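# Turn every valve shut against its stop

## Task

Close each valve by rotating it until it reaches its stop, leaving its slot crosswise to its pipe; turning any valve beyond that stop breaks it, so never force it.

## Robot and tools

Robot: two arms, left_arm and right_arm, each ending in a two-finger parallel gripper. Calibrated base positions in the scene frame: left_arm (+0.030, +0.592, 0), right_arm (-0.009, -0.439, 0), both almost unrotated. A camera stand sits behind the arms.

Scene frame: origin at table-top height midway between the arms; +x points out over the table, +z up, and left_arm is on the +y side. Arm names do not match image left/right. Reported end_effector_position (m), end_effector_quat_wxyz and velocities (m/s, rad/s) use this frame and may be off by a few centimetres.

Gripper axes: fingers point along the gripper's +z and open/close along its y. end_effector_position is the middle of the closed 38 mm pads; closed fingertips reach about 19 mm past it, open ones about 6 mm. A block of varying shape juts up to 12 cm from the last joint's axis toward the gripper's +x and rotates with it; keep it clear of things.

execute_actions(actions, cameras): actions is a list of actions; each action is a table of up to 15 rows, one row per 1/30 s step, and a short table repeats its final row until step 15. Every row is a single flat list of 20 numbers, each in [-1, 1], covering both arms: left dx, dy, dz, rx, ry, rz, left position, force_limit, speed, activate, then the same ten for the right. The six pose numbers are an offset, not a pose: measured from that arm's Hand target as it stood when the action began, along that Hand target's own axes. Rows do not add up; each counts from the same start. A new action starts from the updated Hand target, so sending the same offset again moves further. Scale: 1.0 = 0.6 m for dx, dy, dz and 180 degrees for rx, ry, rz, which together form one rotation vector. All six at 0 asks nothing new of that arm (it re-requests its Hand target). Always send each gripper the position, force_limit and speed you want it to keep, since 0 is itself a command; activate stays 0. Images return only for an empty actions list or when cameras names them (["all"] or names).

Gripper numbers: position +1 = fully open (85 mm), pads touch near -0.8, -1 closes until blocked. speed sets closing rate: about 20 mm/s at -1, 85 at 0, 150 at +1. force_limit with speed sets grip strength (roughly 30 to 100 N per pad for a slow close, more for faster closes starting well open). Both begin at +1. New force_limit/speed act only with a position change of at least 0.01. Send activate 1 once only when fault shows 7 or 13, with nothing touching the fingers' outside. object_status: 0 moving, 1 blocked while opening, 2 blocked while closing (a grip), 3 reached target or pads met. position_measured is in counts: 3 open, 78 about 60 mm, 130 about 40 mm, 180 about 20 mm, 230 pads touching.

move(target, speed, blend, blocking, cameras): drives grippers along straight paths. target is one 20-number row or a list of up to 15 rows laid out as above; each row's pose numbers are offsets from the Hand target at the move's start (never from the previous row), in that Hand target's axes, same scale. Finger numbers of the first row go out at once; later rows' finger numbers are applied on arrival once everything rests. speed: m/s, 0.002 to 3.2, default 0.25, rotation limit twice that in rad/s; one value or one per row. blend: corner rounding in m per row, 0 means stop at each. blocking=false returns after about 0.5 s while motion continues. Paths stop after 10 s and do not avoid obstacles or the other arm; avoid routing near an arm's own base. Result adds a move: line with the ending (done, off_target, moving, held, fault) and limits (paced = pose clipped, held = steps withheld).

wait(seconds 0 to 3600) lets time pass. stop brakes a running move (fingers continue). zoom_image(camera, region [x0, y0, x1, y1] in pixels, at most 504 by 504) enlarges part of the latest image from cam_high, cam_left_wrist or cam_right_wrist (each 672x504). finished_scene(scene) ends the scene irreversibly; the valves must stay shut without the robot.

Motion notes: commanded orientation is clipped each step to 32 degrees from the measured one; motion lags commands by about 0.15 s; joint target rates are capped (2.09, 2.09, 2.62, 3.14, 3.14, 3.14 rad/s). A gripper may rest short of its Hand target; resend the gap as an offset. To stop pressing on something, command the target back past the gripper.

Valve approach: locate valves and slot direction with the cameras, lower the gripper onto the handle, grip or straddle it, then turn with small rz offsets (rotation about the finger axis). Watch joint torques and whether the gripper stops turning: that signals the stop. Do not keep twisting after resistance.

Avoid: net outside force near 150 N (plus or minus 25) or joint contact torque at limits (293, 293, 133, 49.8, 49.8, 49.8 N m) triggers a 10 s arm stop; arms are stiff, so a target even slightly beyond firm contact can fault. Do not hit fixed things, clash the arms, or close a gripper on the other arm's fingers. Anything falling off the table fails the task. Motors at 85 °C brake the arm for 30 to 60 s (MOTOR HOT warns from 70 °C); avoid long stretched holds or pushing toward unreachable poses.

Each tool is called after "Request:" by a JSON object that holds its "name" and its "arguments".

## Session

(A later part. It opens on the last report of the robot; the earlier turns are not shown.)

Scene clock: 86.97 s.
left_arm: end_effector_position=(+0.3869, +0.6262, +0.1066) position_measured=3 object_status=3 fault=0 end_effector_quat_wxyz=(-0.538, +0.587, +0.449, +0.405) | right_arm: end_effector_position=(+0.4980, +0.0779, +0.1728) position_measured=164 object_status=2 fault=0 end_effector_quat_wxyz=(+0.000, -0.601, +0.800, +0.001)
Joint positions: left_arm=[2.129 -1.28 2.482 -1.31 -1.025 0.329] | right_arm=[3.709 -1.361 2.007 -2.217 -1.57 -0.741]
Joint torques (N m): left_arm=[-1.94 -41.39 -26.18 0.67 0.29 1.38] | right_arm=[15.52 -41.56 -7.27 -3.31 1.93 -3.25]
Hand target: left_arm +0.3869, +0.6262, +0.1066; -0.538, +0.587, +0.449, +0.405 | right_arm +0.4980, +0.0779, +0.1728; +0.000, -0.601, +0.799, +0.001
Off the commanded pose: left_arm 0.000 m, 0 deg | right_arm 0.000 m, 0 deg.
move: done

Request:
{"name": "move", "arguments": {"target": [0,0,0,0,0,0,1,1,1,0, 0.0001,0.0002,0,0,0,-0.0111,-1,-0.6,-0.7,0], "speed": 0.1}}

Request:
{"name": "move", "arguments": {"target": [0,0,0,0,0,0,1,1,1,0, 0,0,-0.0402,0,0,0,-1,-0.6,-0.7,0], "speed": 0.2, "cameras": ["cam_right_wrist"]}}

Request:
{"name": "zoom_image", "arguments": {"camera": "cam_right_wrist", "region": [325, 170, 375, 220]}}

Scene clock: 87.90 s.
left_arm: end_effector_position=(+0.3869, +0.6262, +0.1066) position_measured=3 object_status=3 fault=0 end_effector_quat_wxyz=(-0.538, +0.587, +0.449, +0.405) | right_arm: end_effector_position=(+0.4979, +0.0778, +0.1728) position_measured=164 object_status=2 fault=0 end_effector_quat_wxyz=(+0.000, -0.614, +0.789, +0.001)
Joint positions: left_arm=[2.129 -1.28 2.482 -1.31 -1.025 0.329] | right_arm=[3.709 -1.361 2.008 -2.217 -1.57 -0.776]
Joint torques (N m): left_arm=[-1.28 -40.82 -26.59 0.35 0.74 1.53] | right_arm=[13.99 -43.38 -10.15 -1.03 0.92 -3.65]
Hand target: left_arm +0.3869, +0.6262, +0.1066; -0.538, +0.587, +0.449, +0.405 | right_arm +0.4979, +0.0778, +0.1728; +0.000, -0.615, +0.789, +0.001
Off the commanded pose: left_arm 0.000 m, 0 deg | right_arm 0.000 m, 0 deg.
move: done

Scene clock: 88.60 s.
left_arm: end_effector_position=(+0.3869, +0.6262, +0.1066) position_measured=3 object_status=3 fault=0 end_effector_quat_wxyz=(-0.538, +0.587, +0.449, +0.405) | right_arm: end_effector_position=(+0.4979, +0.0778, +0.1967) position_measured=164 object_status=2 fault=0 end_effector_quat_wxyz=(+0.000, -0.615, +0.789, +0.001)
Joint positions: left_arm=[2.129 -1.28 2.482 -1.31 -1.025 0.329] | right_arm=[3.709 -1.386 1.987 -2.172 -1.57 -0.776]
Joint torques (N m): left_arm=[1.95 -41.24 -25.88 -0.08 0.27 1.4] | right_arm=[-12.13 -76.7 -52.55 -0.94 2.21 -1.12]
Hand target: left_arm +0.3869, +0.6262, +0.1066; -0.538, +0.587, +0.449, +0.405 | right_arm +0.4979, +0.0778, +0.1969; +0.000, -0.615, +0.789, +0.001
Off the commanded pose: left_arm 0.000 m, 0 deg | right_arm 0.000 m, 0 deg.
move: done
cam_right_wrist: T_world_to_cam=[[-0.9715, 0.23703, -0.00132, 0.47472], [0.22087, 0.90729, 0.35783, -0.23719], [0.08601, 0.34734, -0.93379, 0.23717]] pos_world=[0.49318, 0.0203, 0.30697]

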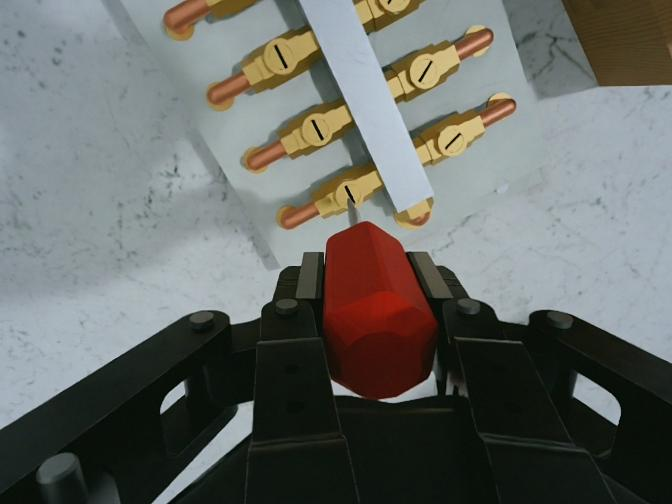

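Scaled by 10.080 from the camera's image (finer frame: 960x720).

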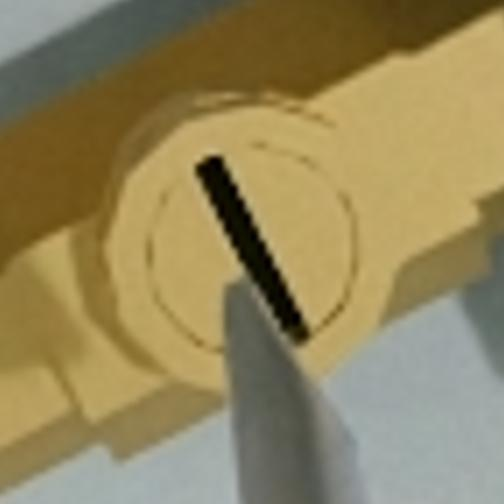

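Request:
{"name": "move", "arguments": {"target": [0,0,0,0,0,0,1,1,1,0, 0.0543,0.0942,0,0,0,0.4,-1,-0.6,-0.7,0], "speed": 0.6, "cameras": ["cam_right_wrist"]}}

Request:
{"name": "zoom_image", "arguments": {"camera": "cam_right_wrist", "region": [325, 170, 375, 220]}}

Scene clock: 90.93 s.
left_arm: end_effector_position=(+0.3869, +0.6262, +0.1066) position_measured=3 object_status=3 fault=0 end_effector_quat_wxyz=(-0.538, +0.587, +0.449, +0.405) | right_arm: end_effector_position=(+0.4351, +0.0601, +0.1969) position_measured=164 object_status=2 fault=0 end_effector_quat_wxyz=(+0.000, -0.034, +0.999, +0.000)
Joint positions: left_arm=[2.129 -1.28 2.482 -1.31 -1.025 0.329] | right_arm=[3.736 -1.472 2.089 -2.188 -1.57 0.507]
Joint torques (N m): left_arm=[-2.78 -40.69 -25.98 0.05 0.43 0.36] | right_arm=[12.19 -67.81 -36.7 -10.87 -2.14 0.83]
Hand target: left_arm +0.3869, +0.6262, +0.1066; -0.538, +0.587, +0.449, +0.405 | right_arm +0.4351, +0.0601, +0.1969; +0.000, -0.034, +0.999, +0.000
Off the commanded pose: left_arm 0.000 m, 0 deg | right_arm 0.000 m, 0 deg.
move: done
cam_right_wrist: T_world_to_cam=[[-0.07501, 0.99718, -0.00117, -0.01774], [0.93157, 0.07049, 0.35666, -0.46597], [0.35574, 0.02566, -0.93423, 0.15092]] pos_world=[0.37907, 0.04667, 0.30717]

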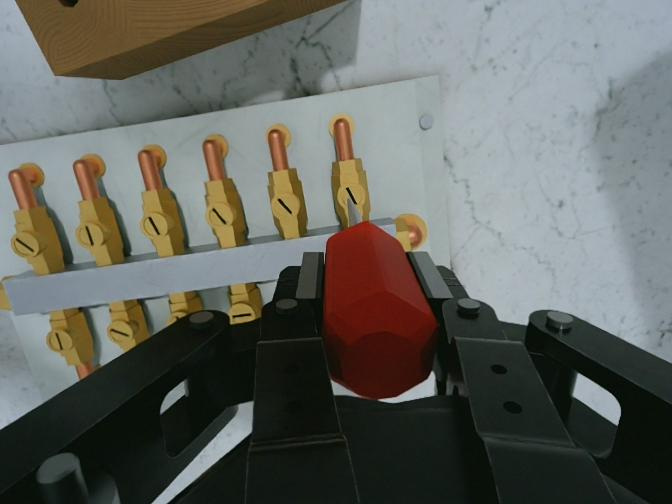

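Scaled by 10.080 from the camera's image (finer frame: 960x720).

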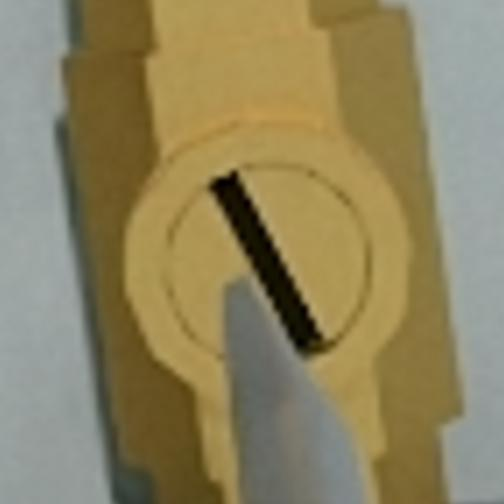

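Request:
{"name": "move", "arguments": {"target": [0,0,0,0,0,0,1,1,1,0, 0.0007,-0.0009,0.032,0,0,0.0322,-1,-0.6,-0.7,0], "speed": 0.12, "cameras": ["cam_right_wrist"]}}

Request:
{"name": "zoom_image", "arguments": {"camera": "cam_right_wrist", "region": [335, 180, 365, 210]}}

Scene clock: 92.20 s.
left_arm: end_effector_position=(+0.3869, +0.6262, +0.1066) position_measured=3 object_status=3 fault=0 end_effector_quat_wxyz=(-0.538, +0.587, +0.449, +0.405) | right_arm: end_effector_position=(+0.4347, +0.0595, +0.1778) position_measured=164 object_status=2 fault=0 end_effector_quat_wxyz=(+0.000, +0.017, +1.000, +0.000)
Joint positions: left_arm=[2.129 -1.28 2.482 -1.31 -1.025 0.329] | right_arm=[3.736 -1.452 2.108 -2.227 -1.57 0.608]
Joint torques (N m): left_arm=[-2.49 -41.24 -25.83 0.09 0.19 0.63] | right_arm=[-12.09 -45.41 -35.68 -10.69 -1.52 0.47]
Hand target: left_arm +0.3869, +0.6262, +0.1066; -0.538, +0.587, +0.449, +0.405 | right_arm +0.4347, +0.0595, +0.1777; +0.000, +0.017, +1.000, +0.000
Off the commanded pose: left_arm 0.000 m, 0 deg | right_arm 0.000 m, 0 deg.
move: done
cam_right_wrist: T_world_to_cam=[[0.02606, 0.99966, -0.00118, -0.06135], [0.93397, -0.02393, 0.35656, -0.45415], [0.35641, -0.01039, -0.93427, 0.13509]] pos_world=[0.37761, 0.05186, 0.28807]

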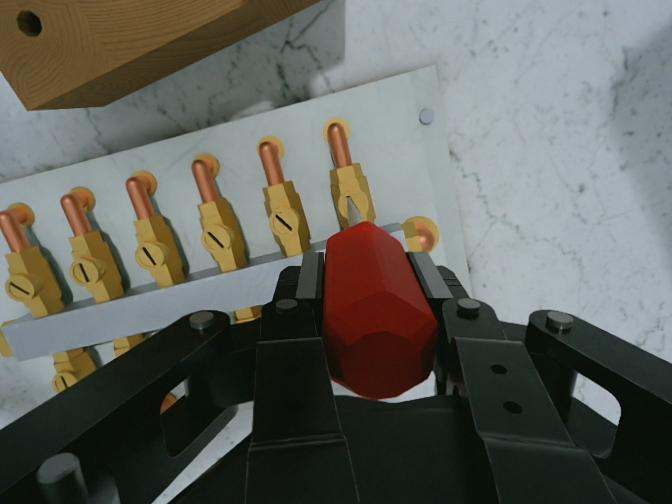

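Scaled by 16.800 from the camera's image (finer frame: 960x720).

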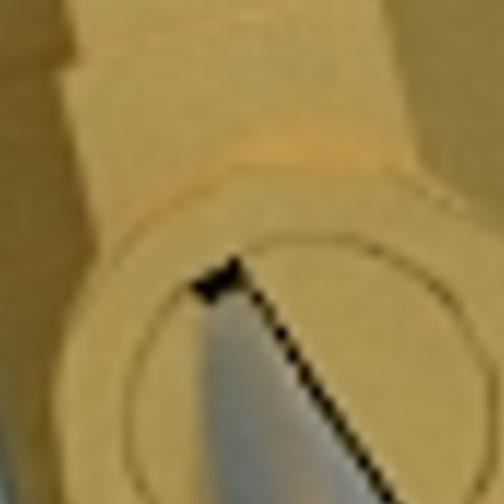

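Request:
{"name": "move", "arguments": {"target": [[0,0,0,0,0,0,1,1,1,0, 0,0.0001,0.0082,0,0,0,-1,-0.6,-0.7,0],[0,0,0,0,0,0,1,1,1,0, 0.0002,0.0018,0.0082,0,0,-0.1111,-1,-0.6,-0.7,0],[0,0,0,0,0,0,1,1,1,0, 0.0008,0.0035,0.0082,0,0,-0.2222,-1,-0.6,-0.7,0],[0,0,0,0,0,0,1,1,1,0, 0.0022,0.0047,0.0082,0,0,-0.3333,-1,-0.6,-0.7,0],[0,0,0,0,0,0,1,1,1,0, 0.0030,0.0053,0.0082,0,0,-0.39,-1,-0.6,-0.7,0],[0,0,0,0,0,0,1,1,1,0, 0.0035,0.0055,0.0082,0,0,-0.4278,-1,-0.6,-0.7,0]], "speed": [0.05,0.25,0.25,0.25,0.2,0.1], "blend": [0,0.01,0.01,0.01,0.005,0], "cameras": ["cam_right_wrist"]}}

Request:
{"name": "zoom_image", "arguments": {"camera": "cam_right_wrist", "region": [335, 180, 365, 210]}}

Scene clock: 96.67 s.
left_arm: end_effector_position=(+0.3869, +0.6262, +0.1066) position_measured=3 object_status=3 fault=0 end_effector_quat_wxyz=(-0.538, +0.587, +0.449, +0.405) | right_arm: end_effector_position=(+0.4327, +0.0629, +0.1728) position_measured=164 object_status=2 fault=0 end_effector_quat_wxyz=(+0.000, -0.609, +0.793, +0.001)
Joint positions: left_arm=[2.129 -1.28 2.482 -1.31 -1.025 0.329] | right_arm=[3.742 -1.444 2.11 -2.236 -1.57 -0.729]
Joint torques (N m): left_arm=[-2.71 -43.28 -26.43 0.12 0.43 1.16] | right_arm=[3.33 -68.03 -35.08 -2.19 2.48 -2.27]
Hand target: left_arm +0.3869, +0.6262, +0.1066; -0.538, +0.587, +0.449, +0.405 | right_arm +0.4327, +0.0629, +0.1728; +0.000, -0.609, +0.793, +0.001
Off the commanded pose: left_arm 0.000 m, 0 deg | right_arm 0.000 m, 0 deg.
move: done
cam_right_wrist: T_world_to_cam=[[-0.96805, 0.25077, -0.00131, 0.41259], [0.23371, 0.90405, 0.35787, -0.20599], [0.09093, 0.34612, -0.93377, 0.22351]] pos_world=[0.42723, 0.0054, 0.28297]

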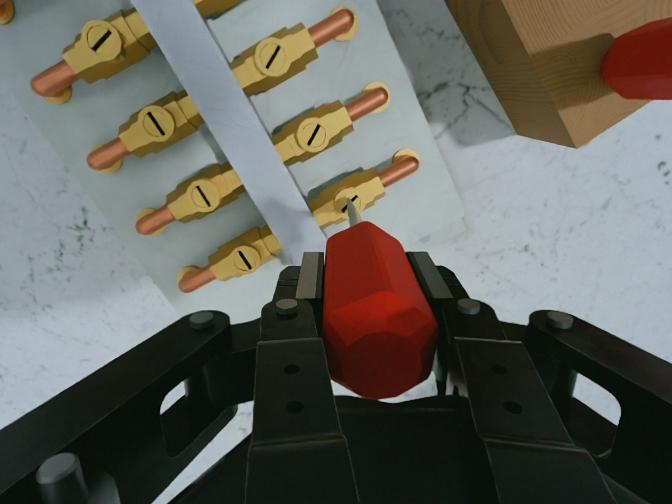

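Scaled by 16.800 from the camera's image (finer frame: 960x720).

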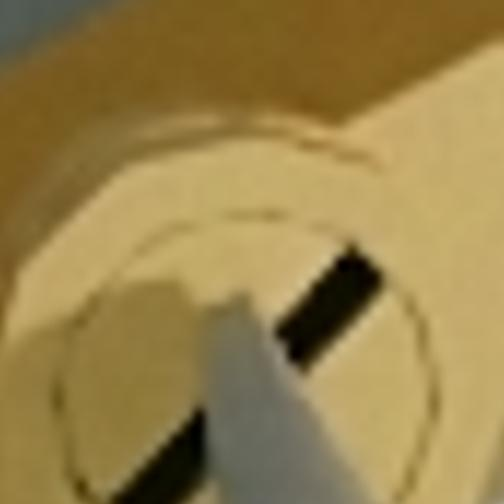

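Request:
{"name": "move", "arguments": {"target": [[0,0,0,0,0,0,1,1,1,0, 0,0,-0.0082,0,0,0,-1,-0.6,-0.7,0],[0,0,0,0,0,0,1,1,1,0, 0.0046,-0.0047,-0.0082,0,0,0.4278,-1,-0.6,-0.7,0]], "speed": 0.5, "blend": 0.002, "cameras": ["cam_right_wrist"]}}

Request:
{"name": "zoom_image", "arguments": {"camera": "cam_right_wrist", "region": [335, 180, 365, 210]}}

Scene clock: 99.10 s.
left_arm: end_effector_position=(+0.3869, +0.6262, +0.1066) position_measured=3 object_status=3 fault=0 end_effector_quat_wxyz=(-0.538, +0.587, +0.449, +0.405) | right_arm: end_effector_position=(+0.4347, +0.0595, +0.1777) position_measured=164 object_status=2 fault=0 end_effector_quat_wxyz=(+0.000, +0.017, +1.000, +0.000)
Joint positions: left_arm=[2.129 -1.28 2.482 -1.31 -1.025 0.329] | right_arm=[3.736 -1.452 2.108 -2.227 -1.57 0.608]
Joint torques (N m): left_arm=[-1.22 -44.61 -28.61 0.23 0.67 1.09] | right_arm=[11.14 -44.4 -51.55 -0.76 -1.73 1.14]
Hand target: left_arm +0.3869, +0.6262, +0.1066; -0.538, +0.587, +0.449, +0.405 | right_arm +0.4347, +0.0595, +0.1777; +0.000, +0.017, +1.000, +0.000
Off the commanded pose: left_arm 0.000 m, 0 deg | right_arm 0.000 m, 0 deg.
move: done
cam_right_wrist: T_world_to_cam=[[0.02597, 0.99966, -0.00121, -0.0613], [0.93396, -0.02383, 0.35659, -0.45412], [0.35644, -0.0104, -0.93426, 0.13498]] pos_world=[0.37761, 0.05186, 0.28797]

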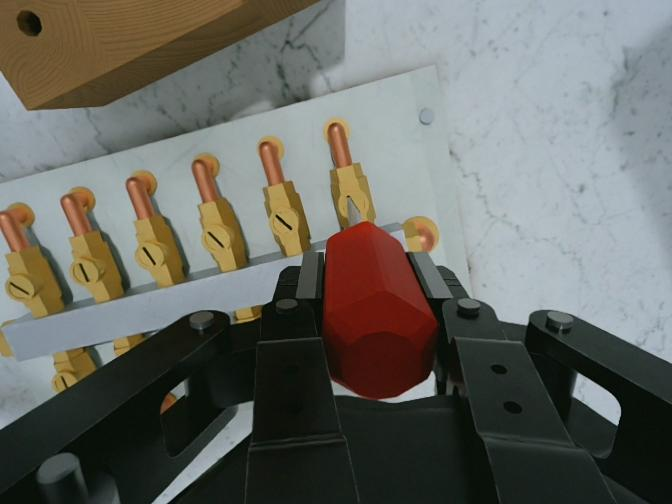

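Scaled by 16.800 from the camera's image (finer frame: 960x720).

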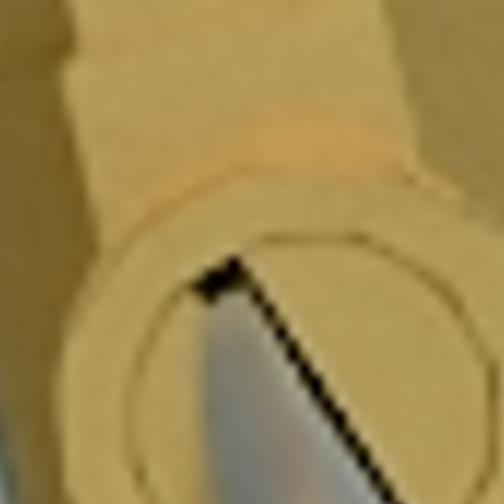

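Request:
{"name": "move", "arguments": {"target": [[0,0,0,0,0,0,1,1,1,0, 0,0.0004,0.0005,0,0,0,-1,-0.6,-0.7,0],[0,0,0,0,0,0,1,1,1,0, 0,0.0004,0.0062,0,0,0,-1,-0.6,-0.7,0]], "speed": 0.05, "cameras": ["cam_right_wrist"]}}

Request:
{"name": "zoom_image", "arguments": {"camera": "cam_right_wrist", "region": [335, 180, 365, 210]}}

Scene clock: 99.87 s.
left_arm: end_effector_position=(+0.3869, +0.6262, +0.1066) position_measured=3 object_status=3 fault=0 end_effector_quat_wxyz=(-0.538, +0.587, +0.449, +0.405) | right_arm: end_effector_position=(+0.4348, +0.0597, +0.1742) position_measured=164 object_status=2 fault=0 end_effector_quat_wxyz=(+0.000, +0.017, +1.000, +0.000)
Joint positions: left_arm=[2.129 -1.28 2.482 -1.31 -1.025 0.329] | right_arm=[3.736 -1.448 2.111 -2.234 -1.57 0.609]
Joint torques (N m): left_arm=[-5.11 -42.05 -26.06 0.48 0.27 1.31] | right_arm=[12.3 -43.65 -35.35 -10.55 -2.05 0.58]
Hand target: left_arm +0.3869, +0.6262, +0.1066; -0.538, +0.587, +0.449, +0.405 | right_arm +0.4348, +0.0597, +0.1740; +0.000, +0.017, +1.000, +0.000
Off the commanded pose: left_arm 0.000 m, 0 deg | right_arm 0.000 m, 0 deg.
move: done
cam_right_wrist: T_world_to_cam=[[0.02632, 0.99965, -0.0013, -0.06171], [0.93395, -0.02413, 0.35659, -0.45285], [0.35644, -0.0106, -0.93426, 0.13172]] pos_world=[0.37761, 0.05216, 0.28447]

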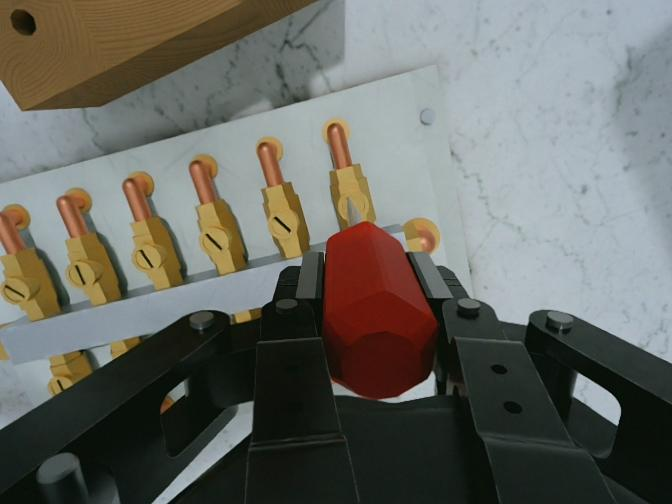

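Scaled by 16.800 from the camera's image (finer frame: 960x720).

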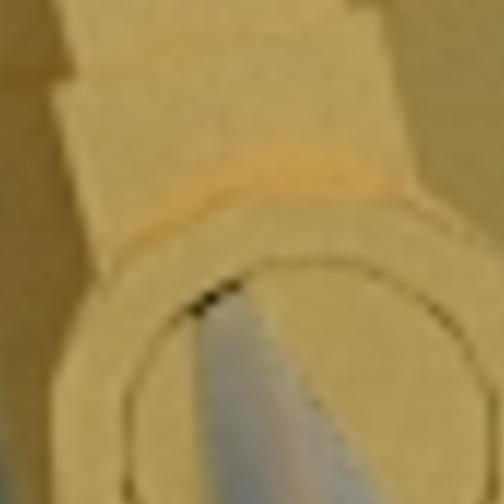

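Request:
{"name": "move", "arguments": {"target": [[0,0,0,0,0,0,1,1,1,0, 0,0,-0.0035,0,0,0,-1,-0.6,-0.7,0],[0,0,0,0,0,0,1,1,1,0, -0.0009,0,-0.0035,0,0,0,-1,-0.6,-0.7,0],[0,0,0,0,0,0,1,1,1,0, -0.0009,0,0.002,0,0,0,-1,-0.6,-0.7,0]], "speed": 0.06, "cameras": ["cam_right_wrist"]}}

Request:
{"name": "zoom_image", "arguments": {"camera": "cam_right_wrist", "region": [335, 180, 365, 210]}}

Scene clock: 100.77 s.
left_arm: end_effector_position=(+0.3869, +0.6262, +0.1066) position_measured=3 object_status=3 fault=0 end_effector_quat_wxyz=(-0.538, +0.587, +0.449, +0.405) | right_arm: end_effector_position=(+0.4353, +0.0597, +0.1730) position_measured=164 object_status=2 fault=0 end_effector_quat_wxyz=(+0.000, +0.017, +1.000, +0.000)
Joint positions: left_arm=[2.129 -1.28 2.482 -1.31 -1.025 0.329] | right_arm=[3.736 -1.446 2.111 -2.236 -1.57 0.608]
Joint torques (N m): left_arm=[-2.22 -41.3 -25.81 0.06 0.21 1.04] | right_arm=[-15.07 -45.99 -35.01 -10.89 -1.93 -2.78]
Hand target: left_arm +0.3869, +0.6262, +0.1066; -0.538, +0.587, +0.449, +0.405 | right_arm +0.4353, +0.0597, +0.1728; +0.000, +0.017, +1.000, +0.000
Off the commanded pose: left_arm 0.000 m, 0 deg | right_arm 0.000 m, 0 deg.
move: done
cam_right_wrist: T_world_to_cam=[[0.02632, 0.99965, -0.0013, -0.06163], [0.93395, -0.02413, 0.35659, -0.45289], [0.35644, -0.0106, -0.93426, 0.13042]] pos_world=[0.37811, 0.05206, 0.28326]

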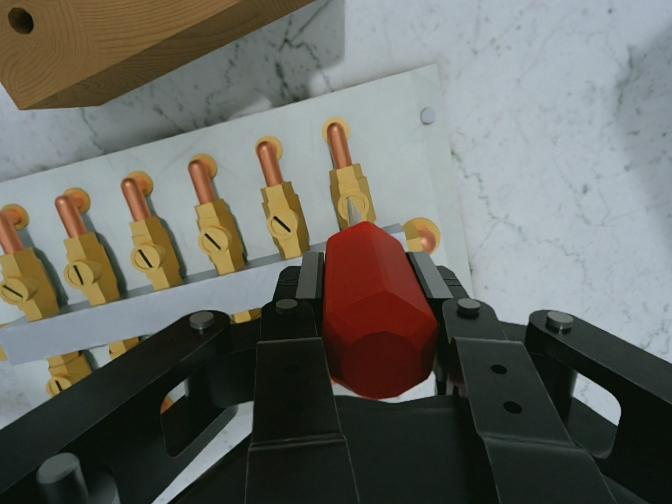

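Scaled by 16.800 from the camera's image (finer frame: 960x720).

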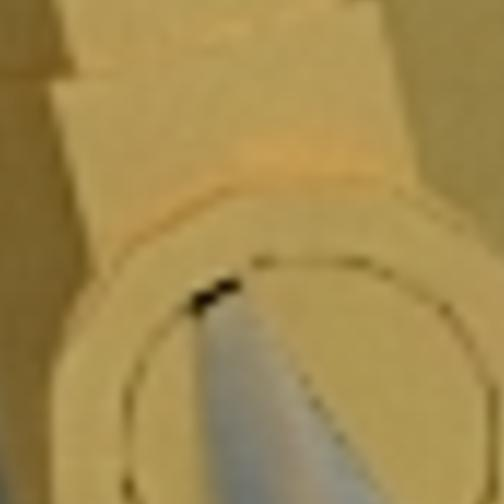

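Request:
{"name": "move", "arguments": {"target": [0,0,0,0,0,0,1,1,1,0, 0,0.0008,0,0,0,-0.05,-1,-0.6,-0.7,0], "speed": 0.15, "cameras": ["cam_right_wrist"]}}

Request:
{"name": "zoom_image", "arguments": {"camera": "cam_right_wrist", "region": [335, 180, 365, 210]}}

Scene clock: 102.10 s.
left_arm: end_effector_position=(+0.3869, +0.6262, +0.1066) position_measured=3 object_status=3 fault=0 end_effector_quat_wxyz=(-0.538, +0.587, +0.449, +0.405) | right_arm: end_effector_position=(+0.4353, +0.0602, +0.1728) position_measured=164 object_status=2 fault=0 end_effector_quat_wxyz=(+0.000, -0.061, +0.998, +0.000)
Joint positions: left_arm=[2.129 -1.28 2.482 -1.31 -1.025 0.329] | right_arm=[3.737 -1.445 2.111 -2.236 -1.57 0.452]
Joint torques (N m): left_arm=[-2.4 -42.9 -26.37 0.25 0.78 1.55] | right_arm=[-0.63 -46.63 -51.63 -2.96 2.52 -2.53]
Hand target: left_arm +0.3869, +0.6262, +0.1066; -0.538, +0.587, +0.449, +0.405 | right_arm +0.4353, +0.0602, +0.1728; +0.000, -0.061, +0.998, +0.000
Off the commanded pose: left_arm 0.000 m, 0 deg | right_arm 0.000 m, 0 deg.
move: done
cam_right_wrist: T_world_to_cam=[[-0.13006, 0.99151, -0.00115, 0.00639], [0.92619, 0.1219, 0.35681, -0.45832], [0.35392, 0.04534, -0.93418, 0.12795]] pos_world=[0.38004, 0.04373, 0.28307]

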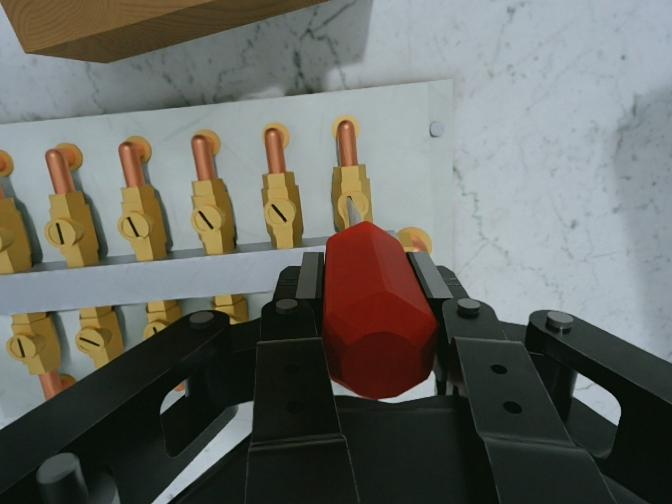

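Scaled by 16.800 from the camera's image (finer frame: 960x720).

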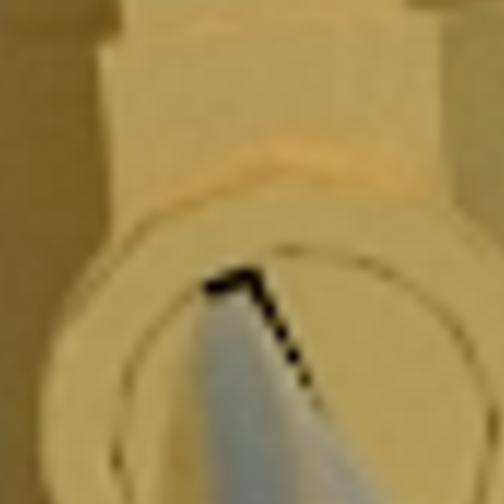

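Request:
{"name": "move", "arguments": {"target": [[0,0,0,0,0,0,1,1,1,0, 0,0,-0.0015,0,0,0,-1,-0.6,-0.7,0],[0,0,0,0,0,0,1,1,1,0, 0,-0.0006,-0.0015,0,0,0.05,-1,-0.6,-0.7,0]], "speed": 0.15, "blend": 0.001, "cameras": ["cam_right_wrist"]}}

Request:
{"name": "zoom_image", "arguments": {"camera": "cam_right_wrist", "region": [335, 185, 365, 215]}}

Scene clock: 103.50 s.
left_arm: end_effector_position=(+0.3869, +0.6262, +0.1066) position_measured=3 object_status=3 fault=0 end_effector_quat_wxyz=(-0.538, +0.587, +0.449, +0.405) | right_arm: end_effector_position=(+0.4354, +0.0598, +0.1737) position_measured=164 object_status=2 fault=0 end_effector_quat_wxyz=(+0.000, +0.017, +1.000, +0.000)
Joint positions: left_arm=[2.129 -1.28 2.482 -1.31 -1.025 0.329] | right_arm=[3.736 -1.446 2.11 -2.235 -1.57 0.608]
Joint torques (N m): left_arm=[-3.29 -42.71 -26.01 0.34 0.27 1.28] | right_arm=[1.26 -68.41 -35.57 -0.87 -1.74 1.12]
Hand target: left_arm +0.3869, +0.6262, +0.1066; -0.538, +0.587, +0.449, +0.405 | right_arm +0.4354, +0.0598, +0.1737; +0.000, +0.017, +1.000, +0.000
Off the commanded pose: left_arm 0.000 m, 0 deg | right_arm 0.000 m, 0 deg.
move: done; blend cut to 0.0005 m at target 1
cam_right_wrist: T_world_to_cam=[[0.0261, 0.99966, -0.00127, -0.06166], [0.93395, -0.02393, 0.35659, -0.45334], [0.35644, -0.0105, -0.93426, 0.131]] pos_world=[0.37831, 0.05216, 0.28397]

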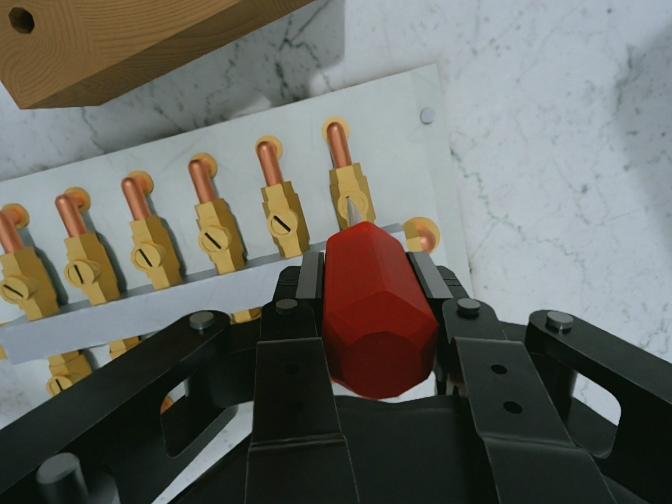

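Scaled by 16.800 from the camera's image (finer frame: 960x720).

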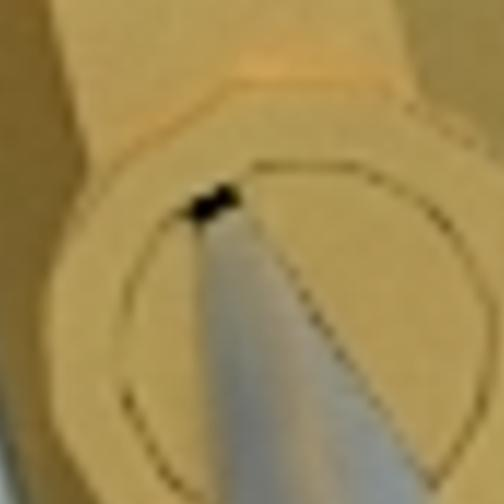

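Request:
{"name": "move", "arguments": {"target": [[0,0,0,0,0,0,1,1,1,0, -0.0005,-0.0003,0,0,0,0.0167,-1,-0.6,-0.7,0],[0,0,0,0,0,0,1,1,1,0, -0.0005,-0.0003,0.0025,0,0,0.0167,-1,-0.6,-0.7,0],[0,0,0,0,0,0,1,1,1,0, -0.0005,-0.0001,0.0025,0,0,-0.02,-1,-0.6,-0.7,0],[0,0,0,0,0,0,1,1,1,0, -0.0005,-0.0001,0.004,0,0,-0.02,-1,-0.6,-0.7,0],[0,0,0,0,0,0,1,1,1,0, -0.0005,-0.0001,0.004,0,0,-0.05,-1,-0.6,-0.7,0]], "speed": 0.06, "cameras": ["cam_right_wrist"]}}

Request:
{"name": "zoom_image", "arguments": {"camera": "cam_right_wrist", "region": [335, 185, 365, 215]}}

Scene clock: 107.50 s.
left_arm: end_effector_position=(+0.3869, +0.6262, +0.1066) position_measured=3 object_status=3 fault=0 end_effector_quat_wxyz=(-0.538, +0.587, +0.449, +0.405) | right_arm: end_effector_position=(+0.4356, +0.0598, +0.1713) position_measured=164 object_status=2 fault=0 end_effector_quat_wxyz=(+0.000, -0.061, +0.998, +0.000)
Joint positions: left_arm=[2.129 -1.28 2.482 -1.31 -1.025 0.329] | right_arm=[3.736 -1.443 2.112 -2.239 -1.57 0.451]
Joint torques (N m): left_arm=[-1.5 -38.49 -26.63 0.36 0.24 1.11] | right_arm=[3.4 -46.27 -34.58 -10.82 1.95 -2.86]
Hand target: left_arm +0.3869, +0.6262, +0.1066; -0.538, +0.587, +0.449, +0.405 | right_arm +0.4356, +0.0598, +0.1713; +0.000, -0.061, +0.998, +0.000
Off the commanded pose: left_arm 0.000 m, 0 deg | right_arm 0.000 m, 0 deg.
move: done
cam_right_wrist: T_world_to_cam=[[-0.13016, 0.99149, -0.00117, 0.00688], [0.92621, 0.12201, 0.35672, -0.45809], [0.35383, 0.04534, -0.93421, 0.12647]] pos_world=[0.38044, 0.04333, 0.28157]

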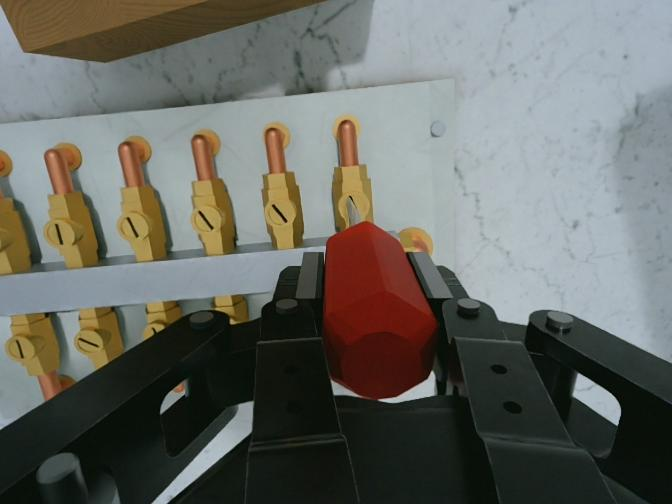

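Scaled by 16.800 from the camera's image (finer frame: 960x720).

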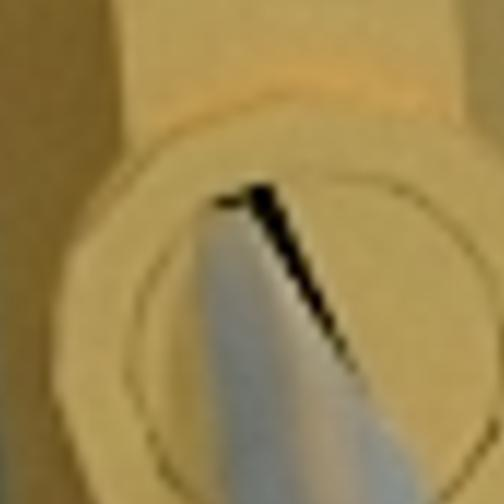

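Request:
{"name": "move", "arguments": {"target": [[0,0,0,0,0,0,1,1,1,0, 0,0,-0.002,0,0,0,-1,-0.6,-0.7,0],[0,0,0,0,0,0,1,1,1,0, 0,-0.0003,-0.002,0,0,0.05,-1,-0.6,-0.7,0],[0,0,0,0,0,0,1,1,1,0, 0,-0.0003,0.0025,0,0,0.05,-1,-0.6,-0.7,0]], "speed": 0.05, "cameras": ["cam_right_wrist"]}}

Request:
{"name": "zoom_image", "arguments": {"camera": "cam_right_wrist", "region": [335, 185, 365, 215]}}

Scene clock: 110.33 s.
left_arm: end_effector_position=(+0.3869, +0.6262, +0.1066) position_measured=3 object_status=3 fault=0 end_effector_quat_wxyz=(-0.538, +0.587, +0.449, +0.405) | right_arm: end_effector_position=(+0.4357, +0.0596, +0.1700) position_measured=164 object_status=2 fault=0 end_effector_quat_wxyz=(+0.000, +0.017, +1.000, +0.000)
Joint positions: left_arm=[2.129 -1.28 2.482 -1.31 -1.025 0.329] | right_arm=[3.735 -1.442 2.113 -2.242 -1.57 0.608]
Joint torques (N m): left_arm=[-1.93 -40.2 -24.88 0.87 0.22 1.34] | right_arm=[-10.04 -43.89 -35.37 -10.99 -0.11 0.66]
Hand target: left_arm +0.3869, +0.6262, +0.1066; -0.538, +0.587, +0.449, +0.405 | right_arm +0.4357, +0.0596, +0.1698; +0.000, +0.017, +1.000, +0.000
Off the commanded pose: left_arm 0.000 m, 0 deg | right_arm 0.000 m, 0 deg.
move: done
cam_right_wrist: T_world_to_cam=[[0.02629, 0.99965, -0.0012, -0.06156], [0.93395, -0.02413, 0.35659, -0.45229], [0.35644, -0.0105, -0.93426, 0.12743]] pos_world=[0.37861, 0.05196, 0.28026]

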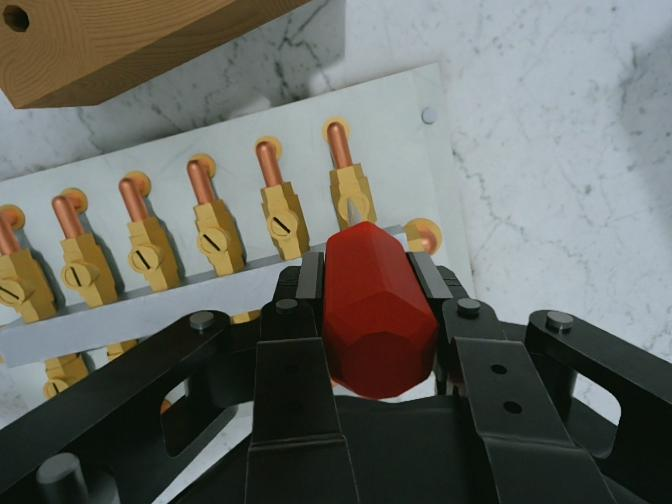

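Scaled by 16.800 from the camera's image (finer frame: 960x720).

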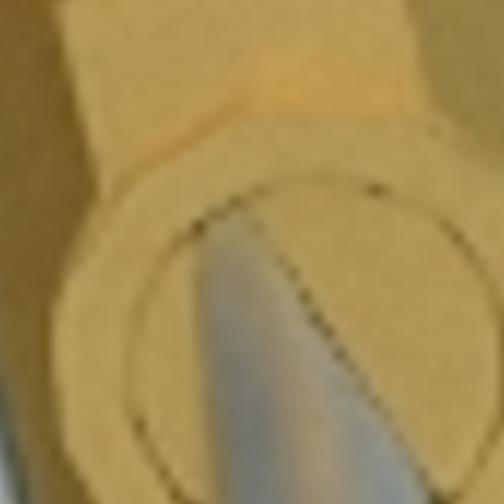

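Request:
{"name": "move", "arguments": {"target": [0,0,0,0,0,0,1,1,1,0, 0,0.0006,0,0,0,-0.05,-1,-0.6,-0.7,0], "speed": 0.1, "cameras": ["cam_right_wrist"]}}

Request:
{"name": "zoom_image", "arguments": {"camera": "cam_right_wrist", "region": [335, 185, 365, 215]}}

Scene clock: 111.83 s.
left_arm: end_effector_position=(+0.3869, +0.6262, +0.1066) position_measured=3 object_status=3 fault=0 end_effector_quat_wxyz=(-0.538, +0.587, +0.449, +0.405) | right_arm: end_effector_position=(+0.4357, +0.0600, +0.1698) position_measured=164 object_status=2 fault=0 end_effector_quat_wxyz=(+0.000, -0.061, +0.998, +0.000) end_effector_velocity=(-0.001, +0.000, +0.000) end_effector_angular_velocity=(+0.000, +0.001, +0.006)
Joint positions: left_arm=[2.129 -1.28 2.482 -1.31 -1.025 0.329] | right_arm=[3.736 -1.441 2.113 -2.243 -1.57 0.452]
Joint velocities: left_arm=[within noise] | right_arm=[0.001 0 0.001 0 0 -0.005]
Joint torques (N m): left_arm=[-5.89 -39.21 -25.94 0.37 0.28 1.21] | right_arm=[3.52 -44.81 -51.03 -4.51 2.14 -3.13]
Hand target: left_arm +0.3869, +0.6262, +0.1066; -0.538, +0.587, +0.449, +0.405 | right_arm +0.4357, +0.0599, +0.1698; +0.000, -0.061, +0.998, +0.000
Off the commanded pose: left_arm 0.000 m, 0 deg | right_arm 0.000 m, 0 deg.
move: done
cam_right_wrist: T_world_to_cam=[[-0.13006, 0.99151, -0.00115, 0.00664], [0.92619, 0.1219, 0.35681, -0.45759], [0.35392, 0.04534, -0.93418, 0.12501]] pos_world=[0.38044, 0.04353, 0.28007]

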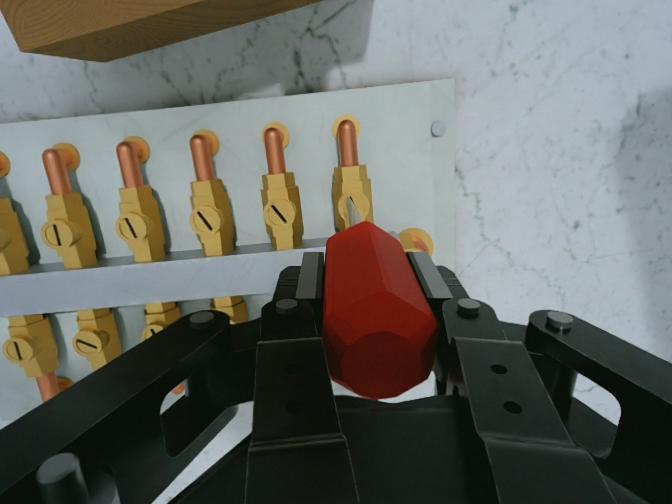

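Scaled by 16.800 from the camera's image (finer frame: 960x720).

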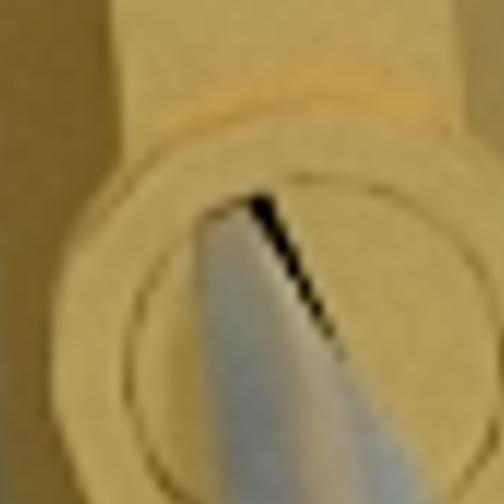

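Request:
{"name": "move", "arguments": {"target": [0,0,0,0,0,0,1,1,1,0, -0.0037,0.0002,0.0042,0,0,0.05,-1,-0.6,-0.7,0], "speed": 0.1, "cameras": ["cam_right_wrist"]}}

Request:
{"name": "zoom_image", "arguments": {"camera": "cam_right_wrist", "region": [335, 180, 365, 210]}}

Scene clock: 113.63 s.
left_arm: end_effector_position=(+0.3869, +0.6262, +0.1066) position_measured=3 object_status=3 fault=0 end_effector_quat_wxyz=(-0.538, +0.587, +0.449, +0.405) | right_arm: end_effector_position=(+0.4379, +0.0603, +0.1673) position_measured=164 object_status=2 fault=0 end_effector_quat_wxyz=(+0.000, +0.017, +1.000, +0.000)
Joint positions: left_arm=[2.129 -1.28 2.482 -1.31 -1.025 0.329] | right_arm=[3.735 -1.436 2.112 -2.247 -1.57 0.607]
Joint torques (N m): left_arm=[-1.44 -42.62 -25.51 0.01 0.36 1.17] | right_arm=[-11.73 -33.17 -41.43 -9.52 -1.67 1.57]
Hand target: left_arm +0.3869, +0.6262, +0.1066; -0.538, +0.587, +0.449, +0.405 | right_arm +0.4379, +0.0603, +0.1673; +0.000, +0.017, +1.000, +0.000
Off the commanded pose: left_arm 0.000 m, 0 deg | right_arm 0.000 m, 0 deg.
move: done
cam_right_wrist: T_world_to_cam=[[0.02597, 0.99966, -0.00121, -0.0622], [0.93392, -0.02383, 0.35668, -0.4534], [0.35653, -0.01039, -0.93423, 0.12409]] pos_world=[0.38081, 0.05266, 0.27757]

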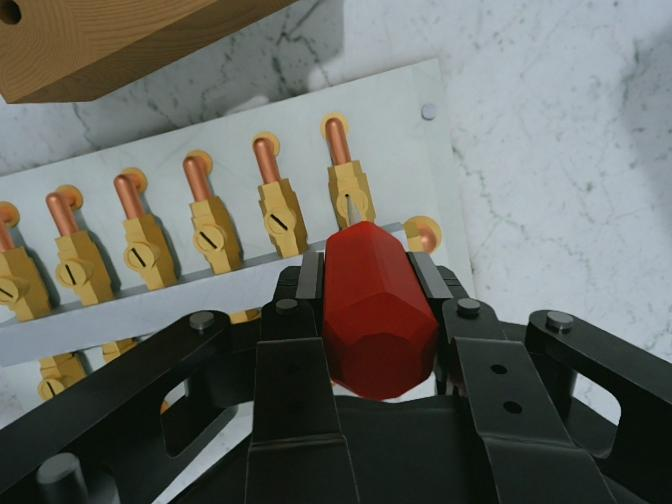

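Scaled by 16.800 from the camera's image (finer frame: 960x720).

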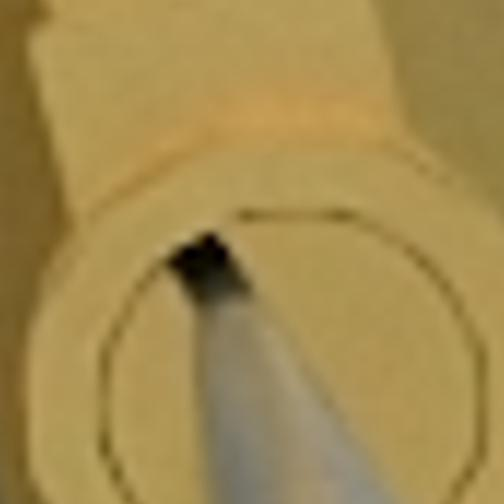

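Request:
{"name": "move", "arguments": {"target": [0,0,0,0,0,0,1,1,1,0, 0,0,0.0055,0,0,0,-1,-0.6,-0.7,0], "speed": 0.05, "cameras": ["cam_right_wrist"]}}

Request:
{"name": "zoom_image", "arguments": {"camera": "cam_right_wrist", "region": [335, 180, 365, 210]}}

Scene clock: 114.50 s.
left_arm: end_effector_position=(+0.3869, +0.6262, +0.1066) position_measured=3 object_status=3 fault=0 end_effector_quat_wxyz=(-0.538, +0.587, +0.449, +0.405) | right_arm: end_effector_position=(+0.4379, +0.0603, +0.1641) position_measured=164 object_status=2 fault=0 end_effector_quat_wxyz=(+0.000, +0.017, +1.000, +0.000)
Joint positions: left_arm=[2.129 -1.28 2.482 -1.31 -1.025 0.329] | right_arm=[3.735 -1.432 2.115 -2.254 -1.57 0.607]
Joint torques (N m): left_arm=[-0.45 -42.46 -27.08 -0.06 0.35 1.14] | right_arm=[-0.32 7.81 4.05 -1.2 5.36 0.25]
Hand target: left_arm +0.3869, +0.6262, +0.1066; -0.538, +0.587, +0.449, +0.405 | right_arm +0.4379, +0.0603, +0.1640; +0.000, +0.017, +1.000, +0.000
Off the commanded pose: left_arm 0.000 m, 0 deg | right_arm 0.000 m, 0 deg.
move: done
cam_right_wrist: T_world_to_cam=[[0.02636, 0.99965, -0.00139, -0.0623], [0.93391, -0.02413, 0.35668, -0.45224], [0.35653, -0.0107, -0.93422, 0.12111]] pos_world=[0.38081, 0.05266, 0.27437]

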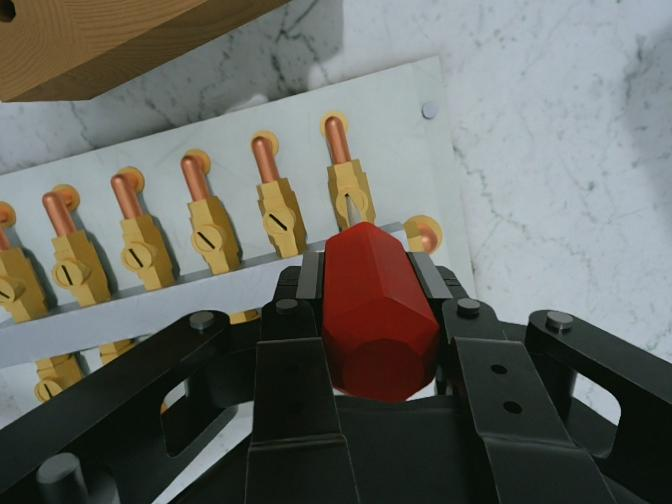

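Scaled by 16.800 from the camera's image (finer frame: 960x720).

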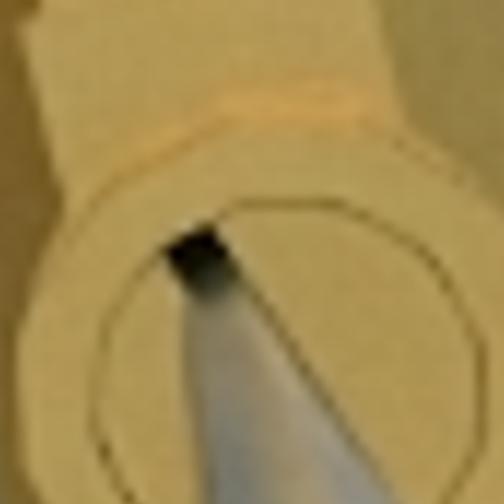

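Request:
{"name": "move", "arguments": {"target": [[0,0,0,0,0,0,1,1,1,0, 0,0,-0.0013,0,0,0,-1,-0.6,-0.7,0],[0,0,0,0,0,0,1,1,1,0, 0,0.0008,-0.0013,0,0,-0.0556,-1,-0.6,-0.7,0]], "speed": 0.15, "cameras": ["cam_right_wrist"]}}

Request:
{"name": "zoom_image", "arguments": {"camera": "cam_right_wrist", "region": [335, 180, 365, 210]}}

Scene clock: 116.00 s.
left_arm: end_effector_position=(+0.3869, +0.6262, +0.1066) position_measured=3 object_status=3 fault=0 end_effector_quat_wxyz=(-0.538, +0.587, +0.449, +0.405) | right_arm: end_effector_position=(+0.4378, +0.0608, +0.1648) position_measured=164 object_status=2 fault=0 end_effector_quat_wxyz=(+0.000, -0.070, +0.998, +0.000)
Joint positions: left_arm=[2.129 -1.28 2.482 -1.31 -1.025 0.329] | right_arm=[3.735 -1.432 2.113 -2.252 -1.57 0.433]
Joint torques (N m): left_arm=[-4.05 -42.67 -26.05 0.38 0.05 1.63] | right_arm=[-5.19 -30.82 -36.07 4.08 3.27 -2.9]
Hand target: left_arm +0.3869, +0.6262, +0.1066; -0.538, +0.587, +0.449, +0.405 | right_arm +0.4379, +0.0608, +0.1648; +0.000, -0.070, +0.998, +0.000
Off the commanded pose: left_arm 0.000 m, 0 deg | right_arm 0.000 m, 0 deg.
move: done
cam_right_wrist: T_world_to_cam=[[-0.14758, 0.98905, -0.00117, 0.01383], [0.9239, 0.13828, 0.35677, -0.45793], [0.35302, 0.05157, -0.93419, 0.11954]] pos_world=[0.38292, 0.04348, 0.27507]

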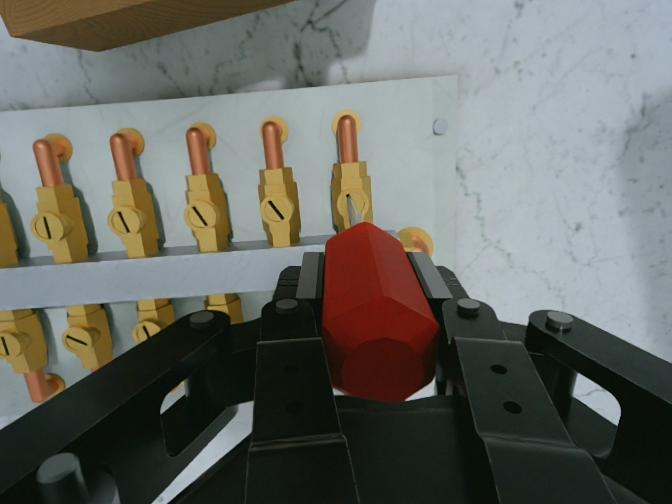

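Scaled by 16.800 from the camera's image (finer frame: 960x720).

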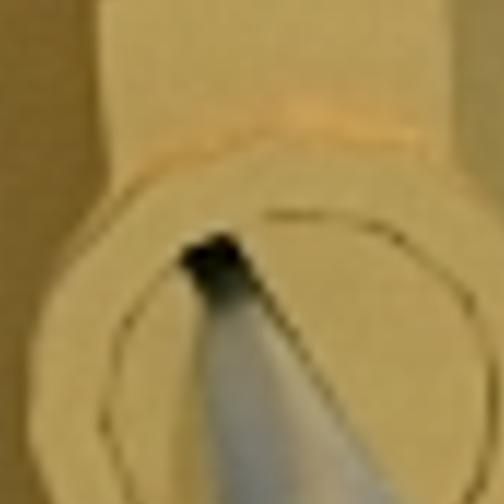

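Request:
{"name": "move", "arguments": {"target": [0,0,0,0,0,0,1,1,1,0, 0.0008,0.0013,0,0,0,-0.1111,-1,-0.6,-0.7,0], "speed": 0.2, "cameras": ["cam_right_wrist"]}}

Request:
{"name": "zoom_image", "arguments": {"camera": "cam_right_wrist", "region": [335, 180, 365, 210]}}

Scene clock: 117.87 s.
left_arm: end_effector_position=(+0.3869, +0.6262, +0.1066) position_measured=3 object_status=3 fault=0 end_effector_quat_wxyz=(-0.538, +0.587, +0.449, +0.405) | right_arm: end_effector_position=(+0.4373, +0.0616, +0.1648) position_measured=164 object_status=2 fault=0 end_effector_quat_wxyz=(+0.000, -0.242, +0.970, +0.000)
Joint positions: left_arm=[2.129 -1.28 2.482 -1.31 -1.025 0.329] | right_arm=[3.737 -1.432 2.113 -2.252 -1.57 0.086]
Joint torques (N m): left_arm=[-1.35 -42.11 -24.77 0.83 1.2 1.53] | right_arm=[-15.89 -48.69 -32 2.99 1.46 -3.43]
Hand target: left_arm +0.3869, +0.6262, +0.1066; -0.538, +0.587, +0.449, +0.405 | right_arm +0.4373, +0.0615, +0.1648; +0.000, -0.242, +0.970, +0.000
Off the commanded pose: left_arm 0.000 m, 0 deg | right_arm 0.000 m, 0 deg.
move: done
cam_right_wrist: T_world_to_cam=[[-0.47687, 0.87897, -0.00107, 0.16388], [0.82085, 0.44578, 0.35704, -0.43134], [0.31431, 0.16939, -0.93409, 0.12931]] pos_world=[0.39158, 0.02633, 0.27497]

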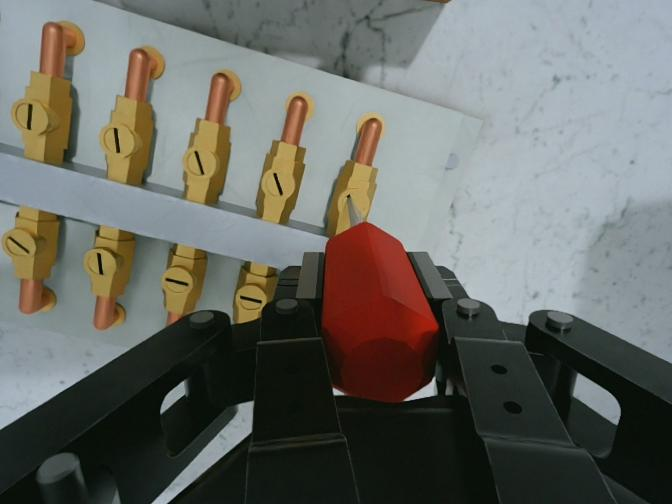

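Scaled by 16.800 from the camera's image (finer frame: 960x720).

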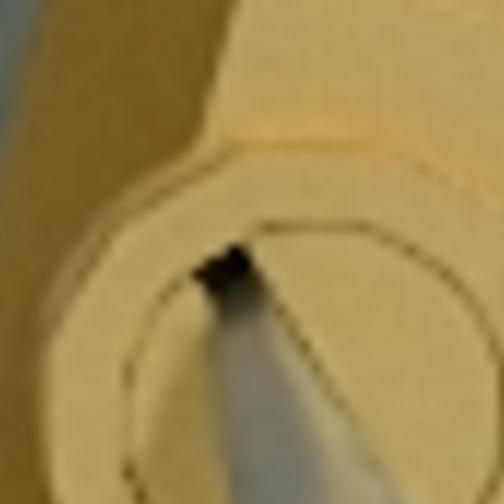

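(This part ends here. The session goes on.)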